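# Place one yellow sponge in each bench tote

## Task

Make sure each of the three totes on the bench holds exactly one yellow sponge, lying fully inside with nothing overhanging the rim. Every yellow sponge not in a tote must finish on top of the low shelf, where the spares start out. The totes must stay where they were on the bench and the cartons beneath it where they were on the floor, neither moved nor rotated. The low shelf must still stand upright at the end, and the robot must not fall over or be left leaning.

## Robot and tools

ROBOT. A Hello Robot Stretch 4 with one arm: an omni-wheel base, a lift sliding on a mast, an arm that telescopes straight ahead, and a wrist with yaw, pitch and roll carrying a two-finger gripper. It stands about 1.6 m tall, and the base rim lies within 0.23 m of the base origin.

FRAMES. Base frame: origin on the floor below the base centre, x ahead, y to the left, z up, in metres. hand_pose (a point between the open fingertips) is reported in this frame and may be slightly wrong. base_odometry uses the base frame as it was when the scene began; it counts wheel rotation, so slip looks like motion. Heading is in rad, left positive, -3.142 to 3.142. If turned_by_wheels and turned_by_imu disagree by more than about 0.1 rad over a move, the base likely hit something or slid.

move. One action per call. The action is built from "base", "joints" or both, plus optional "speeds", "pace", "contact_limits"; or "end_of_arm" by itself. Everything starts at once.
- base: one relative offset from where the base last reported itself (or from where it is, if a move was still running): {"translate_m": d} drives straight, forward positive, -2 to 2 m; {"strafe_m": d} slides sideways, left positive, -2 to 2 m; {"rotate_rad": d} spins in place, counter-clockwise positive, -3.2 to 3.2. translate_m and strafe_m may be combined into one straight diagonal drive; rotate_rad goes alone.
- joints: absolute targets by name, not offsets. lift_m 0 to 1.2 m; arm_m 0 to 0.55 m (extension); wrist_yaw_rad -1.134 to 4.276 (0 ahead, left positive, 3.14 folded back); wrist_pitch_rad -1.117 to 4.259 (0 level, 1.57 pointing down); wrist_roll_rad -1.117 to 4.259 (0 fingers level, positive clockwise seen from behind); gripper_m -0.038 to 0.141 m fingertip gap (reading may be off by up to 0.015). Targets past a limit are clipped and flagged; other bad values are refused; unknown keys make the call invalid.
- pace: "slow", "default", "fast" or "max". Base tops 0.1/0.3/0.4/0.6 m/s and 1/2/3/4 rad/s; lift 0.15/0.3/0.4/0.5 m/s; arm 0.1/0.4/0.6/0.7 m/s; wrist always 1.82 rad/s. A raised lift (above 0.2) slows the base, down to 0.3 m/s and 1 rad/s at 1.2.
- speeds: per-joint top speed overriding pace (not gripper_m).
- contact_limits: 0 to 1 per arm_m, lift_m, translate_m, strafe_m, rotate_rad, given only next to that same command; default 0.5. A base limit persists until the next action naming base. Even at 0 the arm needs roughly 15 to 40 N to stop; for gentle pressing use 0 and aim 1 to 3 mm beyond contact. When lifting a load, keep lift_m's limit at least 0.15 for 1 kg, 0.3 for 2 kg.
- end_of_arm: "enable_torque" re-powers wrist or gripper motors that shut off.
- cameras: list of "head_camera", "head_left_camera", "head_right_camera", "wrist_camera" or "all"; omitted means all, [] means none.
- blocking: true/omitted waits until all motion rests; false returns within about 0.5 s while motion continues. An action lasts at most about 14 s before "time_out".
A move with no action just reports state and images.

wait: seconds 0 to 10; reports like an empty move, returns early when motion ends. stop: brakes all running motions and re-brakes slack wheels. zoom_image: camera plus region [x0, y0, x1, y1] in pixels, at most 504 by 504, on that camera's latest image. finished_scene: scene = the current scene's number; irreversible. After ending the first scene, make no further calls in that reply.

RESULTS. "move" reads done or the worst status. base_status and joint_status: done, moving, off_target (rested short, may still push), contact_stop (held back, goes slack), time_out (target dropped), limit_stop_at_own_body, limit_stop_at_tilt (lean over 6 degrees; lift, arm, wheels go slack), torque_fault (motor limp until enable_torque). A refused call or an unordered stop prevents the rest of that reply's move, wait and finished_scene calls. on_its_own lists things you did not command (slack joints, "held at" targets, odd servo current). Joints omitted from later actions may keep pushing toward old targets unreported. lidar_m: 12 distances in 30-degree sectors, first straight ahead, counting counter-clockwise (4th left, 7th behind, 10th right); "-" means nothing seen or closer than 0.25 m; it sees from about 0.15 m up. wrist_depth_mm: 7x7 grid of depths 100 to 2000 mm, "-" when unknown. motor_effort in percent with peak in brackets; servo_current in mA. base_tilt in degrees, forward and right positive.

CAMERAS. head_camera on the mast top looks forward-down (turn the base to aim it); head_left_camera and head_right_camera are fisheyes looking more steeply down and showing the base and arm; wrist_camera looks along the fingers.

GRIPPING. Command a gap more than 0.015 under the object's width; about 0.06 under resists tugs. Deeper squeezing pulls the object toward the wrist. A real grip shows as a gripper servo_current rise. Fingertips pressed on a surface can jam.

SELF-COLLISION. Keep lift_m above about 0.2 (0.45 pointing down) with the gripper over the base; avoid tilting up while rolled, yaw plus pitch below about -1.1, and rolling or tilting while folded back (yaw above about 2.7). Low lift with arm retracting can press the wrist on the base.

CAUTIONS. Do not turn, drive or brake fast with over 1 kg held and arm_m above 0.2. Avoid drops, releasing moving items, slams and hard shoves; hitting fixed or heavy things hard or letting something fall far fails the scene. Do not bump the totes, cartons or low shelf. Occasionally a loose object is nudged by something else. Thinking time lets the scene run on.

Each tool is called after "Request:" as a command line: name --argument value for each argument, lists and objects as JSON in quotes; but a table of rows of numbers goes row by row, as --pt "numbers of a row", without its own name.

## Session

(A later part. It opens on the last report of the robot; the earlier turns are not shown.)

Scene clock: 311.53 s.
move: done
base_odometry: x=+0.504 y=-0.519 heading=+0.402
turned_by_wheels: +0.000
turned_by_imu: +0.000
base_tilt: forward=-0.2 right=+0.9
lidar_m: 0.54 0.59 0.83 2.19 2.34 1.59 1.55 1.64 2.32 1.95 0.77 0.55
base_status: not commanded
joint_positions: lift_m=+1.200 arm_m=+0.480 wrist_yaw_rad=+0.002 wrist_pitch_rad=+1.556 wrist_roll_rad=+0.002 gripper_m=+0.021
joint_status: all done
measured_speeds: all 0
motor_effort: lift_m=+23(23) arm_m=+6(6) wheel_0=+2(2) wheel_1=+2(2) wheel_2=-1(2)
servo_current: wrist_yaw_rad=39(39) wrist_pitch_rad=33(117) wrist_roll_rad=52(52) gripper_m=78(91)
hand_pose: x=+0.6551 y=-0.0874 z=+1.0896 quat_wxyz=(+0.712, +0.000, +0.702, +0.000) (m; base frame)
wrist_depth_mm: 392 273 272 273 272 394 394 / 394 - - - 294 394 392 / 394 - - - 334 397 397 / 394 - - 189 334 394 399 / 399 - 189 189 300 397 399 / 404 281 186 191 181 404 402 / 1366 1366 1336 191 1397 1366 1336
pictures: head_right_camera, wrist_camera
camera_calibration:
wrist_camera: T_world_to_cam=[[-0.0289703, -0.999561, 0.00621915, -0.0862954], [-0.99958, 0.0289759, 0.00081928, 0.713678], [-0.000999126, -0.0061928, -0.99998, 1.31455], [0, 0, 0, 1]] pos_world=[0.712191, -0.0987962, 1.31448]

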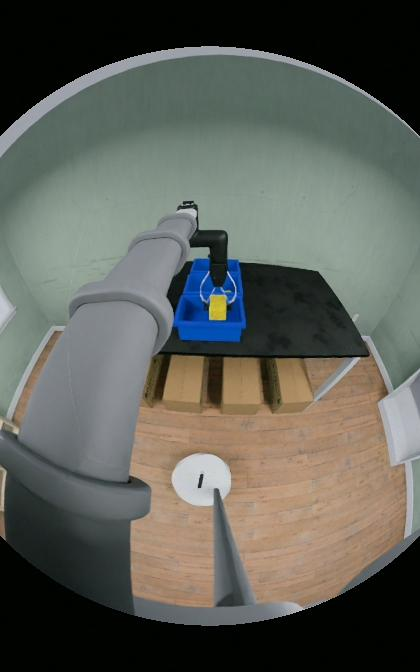

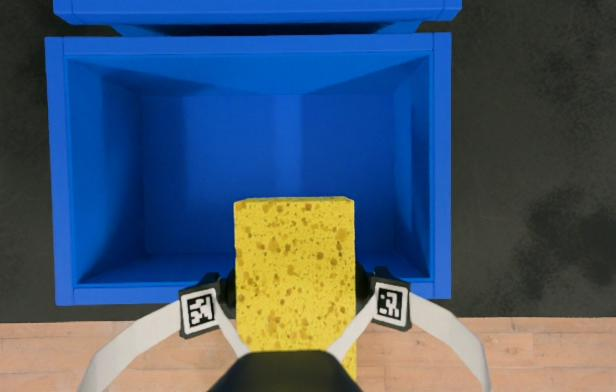

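Request:
move --base '{"translate_m":0.04,"strafe_m":0.035}' --joints '{"arm_m":0.51}' --pace "slow" --cameras '["wrist_camera"]'

Scene clock: 318.17 s.
move: done
base_odometry: x=+0.527 y=-0.472 heading=+0.402
turned_by_wheels: +0.000
turned_by_imu: +0.000
base_tilt: forward=-0.2 right=+0.8
lidar_m: 0.49 0.55 0.76 2.16 2.28 1.62 1.59 1.67 2.37 1.99 0.70 0.52
base_status: done
joint_positions: lift_m=+1.200 arm_m=+0.510 wrist_yaw_rad=+0.002 wrist_pitch_rad=+1.557 wrist_roll_rad=+0.002 gripper_m=+0.021
joint_status: all done
measured_speeds: all 0
motor_effort: lift_m=+23(23) arm_m=+6(8) wheel_0=-4(10) wheel_1=+4(9) wheel_2=-4(8)
servo_current: wrist_yaw_rad=33(39) wrist_pitch_rad=26(46) wrist_roll_rad=33(65) gripper_m=78(104)
hand_pose: x=+0.6850 y=-0.0874 z=+1.0896 quat_wxyz=(+0.712, +0.000, +0.702, +0.000) (m; base frame)
wrist_depth_mm: 392 324 387 389 343 285 392 / 394 300 392 366 345 282 397 / 394 397 392 276 276 314 397 / 402 289 - 189 392 314 397 / 399 289 189 189 377 317 402 / 402 282 186 190 181 293 402 / 404 147 282 191 - 282 407
pictures: wrist_camera
camera_calibration:
wrist_camera: T_world_to_cam=[[-0.0289696, -0.999561, 0.00622205, -0.0854305], [-0.99958, 0.0289759, 0.000919237, 0.743534], [-0.00109912, -0.0061928, -0.99998, 1.31466], [0, 0, 0, 1]] pos_world=[0.742191, -0.0987962, 1.31448]

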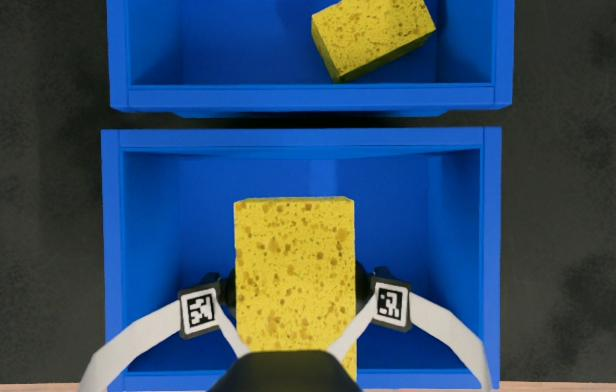

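Request:
move --joints '{"lift_m":1.1,"arm_m":0.518}' --pace "slow" --contact_limits '{"lift_m":0.1}' --cameras '["wrist_camera"]'

Request:
move --joints '{"lift_m":1.055}' --pace "slow" --contact_limits '{"lift_m":0.05}' --cameras '["wrist_camera"]'

Scene clock: 327.33 s.
move: done
base_odometry: x=+0.527 y=-0.472 heading=+0.402
turned_by_wheels: +0.000
turned_by_imu: +0.000
base_tilt: forward=-0.2 right=+0.8
lidar_m: 0.49 0.54 0.75 2.15 2.26 1.60 1.58 1.67 2.37 1.99 0.72 0.53
base_status: not commanded
joint_positions: lift_m=+1.100 arm_m=+0.518 wrist_yaw_rad=+0.002 wrist_pitch_rad=+1.557 wrist_roll_rad=+0.002 gripper_m=+0.021
joint_status: all done
measured_speeds: all 0
motor_effort: lift_m=+16(23) arm_m=+6(8) wheel_0=-4(4) wheel_1=+4(4) wheel_2=-4(4)
servo_current: wrist_yaw_rad=26(33) wrist_pitch_rad=33(39) wrist_roll_rad=46(59) gripper_m=65(98)
contact_limits: lift_m 0.1
hand_pose: x=+0.6931 y=-0.0874 z=+0.9901 quat_wxyz=(+0.712, +0.000, +0.702, +0.000) (m; base frame)
wrist_depth_mm: 177 258 290 290 245 285 202 / 182 182 182 182 185 185 189 / 176 176 175 175 175 177 176 / 194 271 - 188 - 268 200 / 194 270 189 190 - 271 200 / 194 252 187 190 180 255 192 / 194 138 - 191 - 141 193
pictures: wrist_camera
camera_calibration:
wrist_camera: T_world_to_cam=[[-0.0289696, -0.999561, 0.00622205, -0.0845803], [-0.99958, 0.0289759, 0.000919237, 0.751622], [-0.00109912, -0.0061928, -0.99998, 1.21527], [0, 0, 0, 1]] pos_world=[0.750191, -0.0987962, 1.21508]

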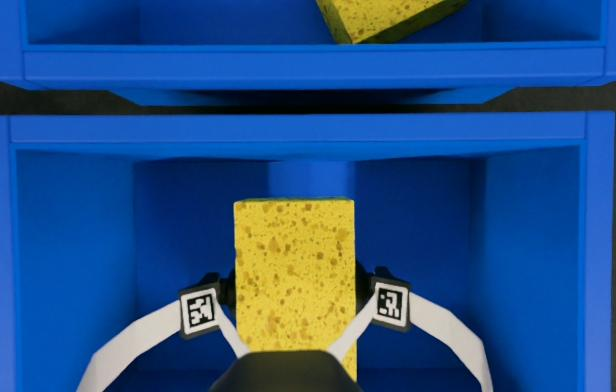

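Scene clock: 328.57 s.
move: done
base_odometry: x=+0.527 y=-0.472 heading=+0.402
turned_by_wheels: +0.000
turned_by_imu: +0.000
base_tilt: forward=-0.2 right=+0.8
lidar_m: 0.49 0.53 0.77 2.18 2.27 1.63 1.58 1.68 2.37 1.99 0.72 0.54
base_status: not commanded
joint_positions: lift_m=+1.055 arm_m=+0.518 wrist_yaw_rad=+0.002 wrist_pitch_rad=+1.557 wrist_roll_rad=+0.002 gripper_m=+0.021
joint_status: all done
measured_speeds: all 0
motor_effort: lift_m=+16(17) arm_m=+5(6) wheel_0=-4(4) wheel_1=+4(4) wheel_2=-4(4)
servo_current: wrist_yaw_rad=33(33) wrist_pitch_rad=39(46) wrist_roll_rad=39(59) gripper_m=78(98)
contact_limits: lift_m 0.05
hand_pose: x=+0.6931 y=-0.0874 z=+0.9451 quat_wxyz=(+0.712, +0.000, +0.702, +0.000) (m; base frame)
wrist_depth_mm: 129 129 129 129 129 129 129 / 249 190 189 190 191 192 216 / 142 142 144 146 148 153 181 / 194 249 250 249 248 249 200 / 194 251 190 189 - 237 201 / 193 171 186 191 180 225 192 / 194 138 - 191 - 141 193
pictures: wrist_camera
camera_calibration:
wrist_camera: T_world_to_cam=[[-0.0289696, -0.999561, 0.00622205, -0.0843003], [-0.99958, 0.0289759, 0.000919237, 0.751663], [-0.00109912, -0.0061928, -0.99998, 1.17027], [0, 0, 0, 1]] pos_world=[0.750191, -0.0987962, 1.17008]

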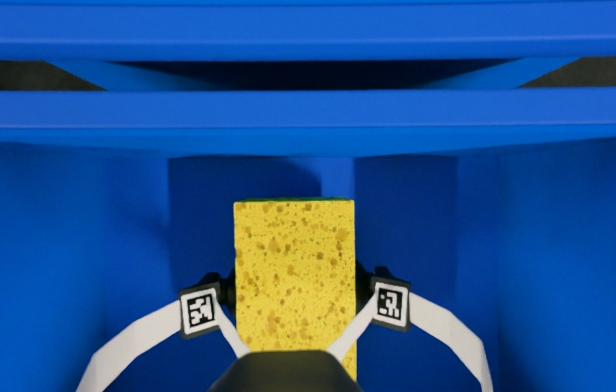

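Request:
move --joints '{"lift_m":1.042}' --pace "slow" --contact_limits '{"lift_m":0.05}' --cameras '[]'

Request:
move --joints '{"gripper_m":0.06}' --cameras '[]'

Request:
move --joints '{"gripper_m":0.1}' --cameras '["wrist_camera"]'

Request:
move --joints '{"lift_m":1.2}' --pace "slow" --cameras '["wrist_camera"]'

Request:
move --joints '{"wrist_pitch_rad":0.9}' --cameras '["wrist_camera"]'

Request:
move --joints '{"arm_m":0}' --cameras '[]'

Request:
move --base '{"translate_m":-0.7}'

Scene clock: 339.57 s.
move: done
base_odometry: x=+0.527 y=-0.472 heading=+0.402
turned_by_wheels: +0.000
turned_by_imu: +0.000
base_tilt: forward=-0.1 right=+0.9
lidar_m: 0.50 0.54 0.76 2.14 2.27 1.61 1.59 1.67 2.36 2.00 0.70 0.54
base_status: not commanded
joint_positions: lift_m=+1.042 arm_m=+0.518 wrist_yaw_rad=+0.002 wrist_pitch_rad=+1.557 wrist_roll_rad=+0.002 gripper_m=+0.021
joint_status: all done
measured_speeds: all 0
motor_effort: lift_m=+16(19) arm_m=+6(6) wheel_0=-4(4) wheel_1=+4(4) wheel_2=-4(4)
servo_current: wrist_yaw_rad=39(39) wrist_pitch_rad=33(39) wrist_roll_rad=46(52) gripper_m=72(98)
contact_limits: lift_m 0.05
hand_pose: x=+0.6931 y=-0.0874 z=+0.9321 quat_wxyz=(+0.712, +0.000, +0.702, +0.000) (m; base frame)
wrist_depth_mm: 117 126 117 117 118 120 129 / 117 189 117 190 191 117 195 / 142 143 144 195 148 152 181 / 194 236 237 236 236 236 200 / 194 236 238 189 237 236 201 / 194 237 186 190 183 239 192 / 194 163 240 191 241 239 193
pictures: none
No camera images: "cameras" was empty.

Scene clock: 340.77 s.
move: done
base_odometry: x=+0.527 y=-0.472 heading=+0.402
turned_by_wheels: +0.000
turned_by_imu: +0.000
base_tilt: forward=-0.1 right=+0.8
lidar_m: 0.50 0.54 0.78 2.16 2.28 1.63 1.58 1.67 2.37 1.99 0.69 0.53
base_status: not commanded
joint_positions: lift_m=+1.042 arm_m=+0.518 wrist_yaw_rad=+0.002 wrist_pitch_rad=+1.557 wrist_roll_rad=+0.002 gripper_m=+0.060
joint_status: all done
measured_speeds: all 0
motor_effort: lift_m=+16(16) arm_m=+6(6) wheel_0=-4(4) wheel_1=+4(4) wheel_2=-4(4)
servo_current: wrist_yaw_rad=26(39) wrist_pitch_rad=26(39) wrist_roll_rad=52(59) gripper_m=65(98)
contact_limits: lift_m 0.05
hand_pose: x=+0.6929 y=-0.0874 z=+0.9321 quat_wxyz=(+0.712, +0.000, +0.702, +0.000) (m; base frame)
wrist_depth_mm: 120 125 120 120 120 121 129 / 239 206 187 190 121 121 195 / 137 139 140 190 149 152 180 / 195 238 239 238 240 238 200 / 195 239 240 195 241 241 200 / 194 242 194 196 188 243 191 / 193 239 243 - 243 227 202
pictures: none
No camera images: "cameras" was empty.

Scene clock: 342.03 s.
move: done
base_odometry: x=+0.527 y=-0.472 heading=+0.402
turned_by_wheels: +0.000
turned_by_imu: +0.000
base_tilt: forward=-0.2 right=+0.8
lidar_m: 0.51 0.53 0.77 2.15 2.27 1.62 1.59 1.66 2.37 1.99 0.73 0.54
base_status: not commanded
joint_positions: lift_m=+1.042 arm_m=+0.518 wrist_yaw_rad=+0.002 wrist_pitch_rad=+1.557 wrist_roll_rad=+0.002 gripper_m=+0.100
joint_status: all done
measured_speeds: all 0
motor_effort: lift_m=+16(16) arm_m=+6(6) wheel_0=-4(4) wheel_1=+4(4) wheel_2=-4(4)
servo_current: wrist_yaw_rad=33(39) wrist_pitch_rad=26(39) wrist_roll_rad=39(52) gripper_m=26(117)
contact_limits: lift_m 0.05
hand_pose: x=+0.6929 y=-0.0874 z=+0.9321 quat_wxyz=(+0.712, +0.000, +0.702, +0.000) (m; base frame)
wrist_depth_mm: 120 125 120 120 120 120 129 / 238 205 188 190 121 121 195 / 137 140 140 191 148 153 180 / 195 239 239 238 240 239 200 / 194 239 239 195 240 239 200 / 195 241 193 195 188 241 191 / 194 238 242 - 243 226 202
pictures: wrist_camera
camera_calibration:
wrist_camera: T_world_to_cam=[[-0.0289664, -0.999561, 0.00623653, -0.084238], [-0.999579, 0.0289758, 0.00141902, 0.751096], [-0.00159911, -0.0061928, -0.99998, 1.15754], [0, 0, 0, 1]] pos_world=[0.750191, -0.0987962, 1.15698]

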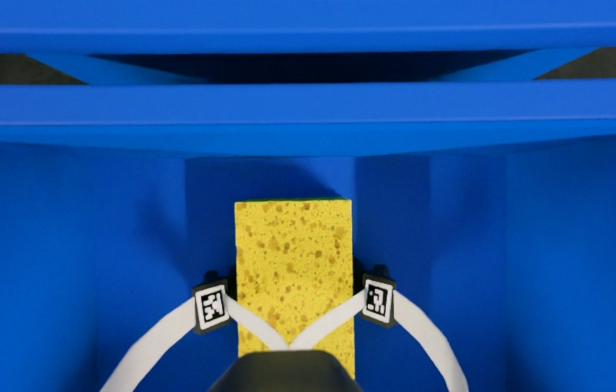

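Scene clock: 344.13 s.
move: done
base_odometry: x=+0.527 y=-0.472 heading=+0.402
turned_by_wheels: +0.000
turned_by_imu: +0.000
base_tilt: forward=-0.2 right=+0.8
lidar_m: 0.50 0.54 0.78 2.15 2.28 1.63 1.58 1.69 2.37 2.00 0.72 0.53
base_status: not commanded
joint_positions: lift_m=+1.200 arm_m=+0.518 wrist_yaw_rad=+0.002 wrist_pitch_rad=+1.557 wrist_roll_rad=+0.002 gripper_m=+0.100
joint_status: all done
measured_speeds: all 0
motor_effort: lift_m=+23(27) arm_m=+6(6) wheel_0=-4(4) wheel_1=+4(4) wheel_2=-4(4)
servo_current: wrist_yaw_rad=26(39) wrist_pitch_rad=39(46) wrist_roll_rad=46(52) gripper_m=52(65)
hand_pose: x=+0.6929 y=-0.0874 z=+1.0896 quat_wxyz=(+0.712, +0.000, +0.702, +0.000) (m; base frame)
wrist_depth_mm: 389 303 387 389 343 357 392 / 394 324 389 382 387 283 392 / 394 394 276 278 283 314 397 / 397 289 - 349 394 315 399 / 397 287 - 351 379 317 402 / 404 279 189 353 186 294 402 / 404 149 - - - 283 404
pictures: wrist_camera
camera_calibration:
wrist_camera: T_world_to_cam=[[-0.0289664, -0.999561, 0.00623653, -0.0852202], [-0.999579, 0.0289758, 0.00141902, 0.750873], [-0.00159911, -0.0061928, -0.99998, 1.31504], [0, 0, 0, 1]] pos_world=[0.750191, -0.0987962, 1.31448]

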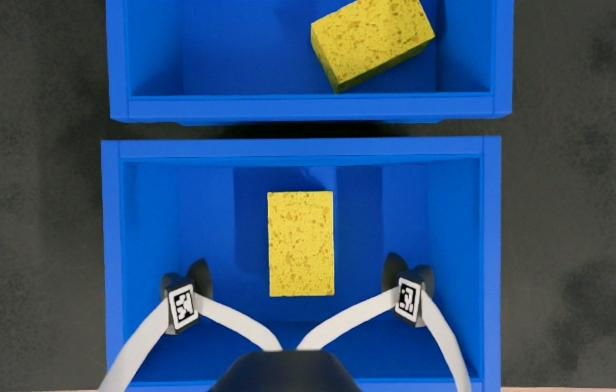

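Scene clock: 345.13 s.
move: done
base_odometry: x=+0.527 y=-0.472 heading=+0.402
turned_by_wheels: +0.000
turned_by_imu: +0.000
base_tilt: forward=-0.1 right=+0.9
lidar_m: 0.52 0.54 0.76 2.15 2.26 1.62 1.57 1.67 2.36 1.99 0.73 0.54
base_status: not commanded
joint_positions: lift_m=+1.200 arm_m=+0.518 wrist_yaw_rad=+0.002 wrist_pitch_rad=+0.907 wrist_roll_rad=+0.002 gripper_m=+0.100
joint_status: all done
measured_speeds: all 0
motor_effort: lift_m=+23(24) arm_m=+6(6) wheel_0=-4(4) wheel_1=+4(4) wheel_2=-4(4)
servo_current: wrist_yaw_rad=26(33) wrist_pitch_rad=39(124) wrist_roll_rad=46(46) gripper_m=65(78)
hand_pose: x=+0.8667 y=-0.0870 z=+1.1509 quat_wxyz=(+0.899, +0.000, +0.438, +0.000) (m; base frame)
wrist_depth_mm: - - - - - - - / 723 715 707 - - 691 676 / 634 627 585 585 585 603 597 / 559 559 421 - - 530 535 / 508 500 387 480 442 477 488 / 459 452 198 449 191 424 442 / 421 307 399 - 404 392 407
pictures: wrist_camera
camera_calibration:
wrist_camera: T_world_to_cam=[[-0.0263753, -0.999556, -0.0138581, -0.0592717], [-0.796378, 0.0293892, -0.604085, 1.44529], [0.604224, -0.0048966, -0.7968, 0.617769], [0, 0, 0, 1]] pos_world=[0.776165, -0.0986964, 1.3645]

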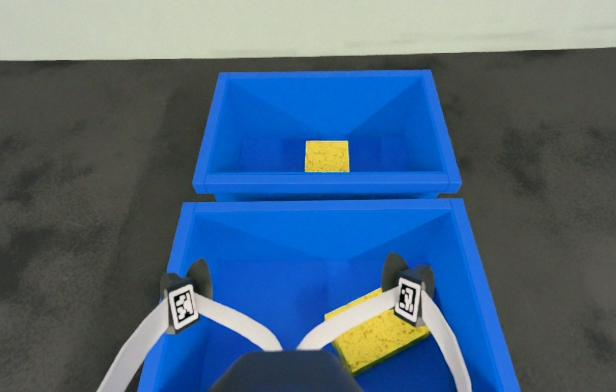

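Scene clock: 347.70 s.
move: done
base_odometry: x=+0.527 y=-0.472 heading=+0.402
turned_by_wheels: +0.000
turned_by_imu: +0.000
base_tilt: forward=-0.2 right=+0.9
lidar_m: 0.51 0.55 0.77 2.14 2.28 1.63 1.59 1.68 2.38 2.00 0.72 0.54
base_status: not commanded
joint_positions: lift_m=+1.200 arm_m=+0.002 wrist_yaw_rad=+0.002 wrist_pitch_rad=+0.906 wrist_roll_rad=+0.002 gripper_m=+0.100
joint_status: all done
joint sent to its limit — arm_m, lower limit.
measured_speeds: all 0
motor_effort: lift_m=+23(24) arm_m=-5(9) wheel_0=-4(4) wheel_1=+4(4) wheel_2=-4(4)
servo_current: wrist_yaw_rad=26(39) wrist_pitch_rad=39(46) wrist_roll_rad=39(52) gripper_m=65(65)
hand_pose: x=+0.3506 y=-0.0870 z=+1.1510 quat_wxyz=(+0.899, +0.000, +0.438, +0.000) (m; base frame)
wrist_depth_mm: - - 603 - 759 768 759 / 732 715 640 - 654 691 676 / 634 640 500 466 521 609 603 / 564 564 549 539 544 539 539 / 1537 1205 1205 1281 1205 535 1464 / 1160 1118 196 1366 190 - - / 1308 1255 1229 - 1205 1229 1255
pictures: none
No camera images: "cameras" was empty.

Scene clock: 351.53 s.
move: done
base_odometry: x=-0.117 y=-0.745 heading=+0.402
turned_by_wheels: +0.000
turned_by_imu: +0.000
base_tilt: forward=-0.2 right=+0.8
lidar_m: 1.19 1.27 2.65 2.16 2.03 0.91 0.86 0.94 1.32 2.01 2.07 1.25
base_status: done
joint_positions: lift_m=+1.200 arm_m=+0.002 wrist_yaw_rad=+0.002 wrist_pitch_rad=+0.906 wrist_roll_rad=+0.002 gripper_m=+0.100
joint_status: not commanded
measured_speeds: all 0
motor_effort: lift_m=+23(23) arm_m=-6(6) wheel_0=-2(11) wheel_1=-2(8) wheel_2=+1(12)
servo_current: wrist_yaw_rad=26(39) wrist_pitch_rad=39(46) wrist_roll_rad=39(59) gripper_m=46(72)
hand_pose: x=+0.3506 y=-0.0870 z=+1.1510 quat_wxyz=(+0.899, +0.000, +0.438, +0.000) (m; base frame)
wrist_depth_mm: - - - 1921 1983 - - / - - 1863 - 1808 - - / 1863 1576 1618 1808 1863 - 1863 / 1708 1661 1661 1618 1618 1661 1661 / 1576 1618 1618 1499 1537 1499 1464 / 1397 1397 198 1430 193 1336 1336 / 1308 1308 1281 - 1281 1255 1281
pictures: head_camera, head_left_camera, head_right_camera, wrist_camera
camera_calibration:
wrist_camera: T_world_to_cam=[[-0.026367, -0.999556, -0.0138754, -0.0728678], [-0.795991, 0.0293899, -0.604594, 1.03472], [0.604733, -0.00489659, -0.796413, 0.92907], [0, 0, 0, 1]] pos_world=[0.259865, -0.0986964, 1.3645]

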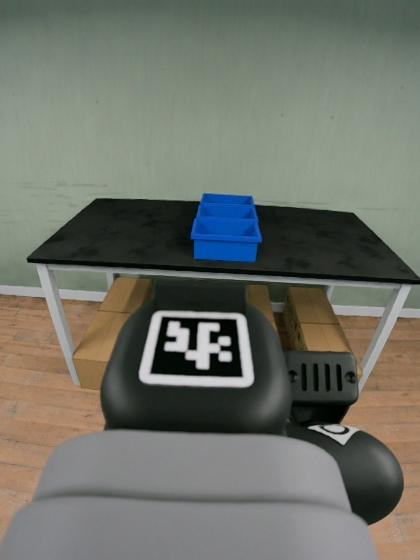

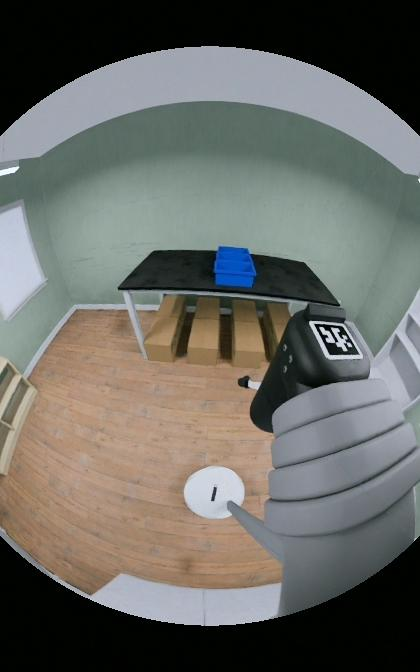

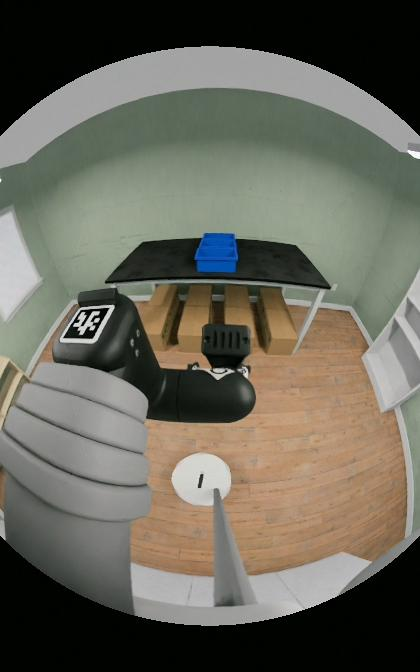

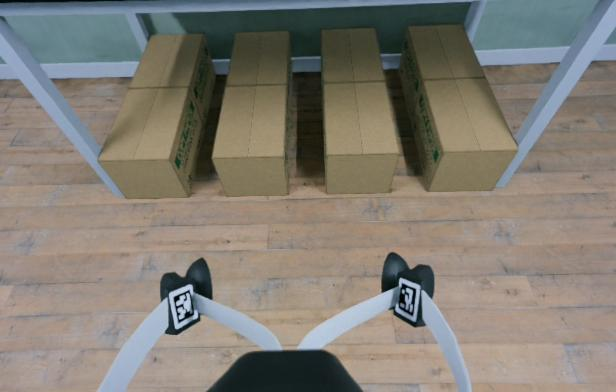

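Request:
move --base '{"rotate_rad":1.57}' --cameras '["head_camera"]'

Scene clock: 362.43 s.
move: done
base_odometry: x=-0.117 y=-0.745 heading=+1.971
turned_by_wheels: +1.569
turned_by_imu: +1.547
base_tilt: forward=-0.2 right=+0.8
lidar_m: 2.18 2.05 0.91 0.87 0.93 1.30 2.27 2.10 1.25 1.21 1.27 2.66
base_status: done
joint_positions: lift_m=+1.200 arm_m=+0.002 wrist_yaw_rad=+0.002 wrist_pitch_rad=+0.906 wrist_roll_rad=+0.002 gripper_m=+0.100
joint_status: not commanded
measured_speeds: all 0
motor_effort: lift_m=+23(23) arm_m=-6(6) wheel_0=-3(9) wheel_1=-3(8) wheel_2=-4(8)
servo_current: wrist_yaw_rad=26(39) wrist_pitch_rad=33(46) wrist_roll_rad=52(52) gripper_m=59(65)
hand_pose: x=+0.3506 y=-0.0870 z=+1.1510 quat_wxyz=(+0.899, +0.000, +0.438, +0.000) (m; base frame)
wrist_depth_mm: - - - - - - - / - - - - - - - / 1983 1983 1983 1983 1863 1863 1863 / 1756 1756 1708 1708 1661 1618 1708 / 1618 1576 1537 1537 1576 1499 1464 / 1430 1397 197 1397 191 1366 1366 / 1308 1255 1308 - 1308 1229 1255
pictures: head_camera

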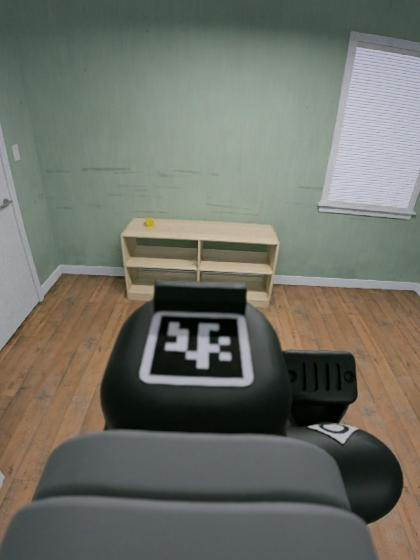

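Request:
finished_scene --scene 3

The scene is finished: the task was done.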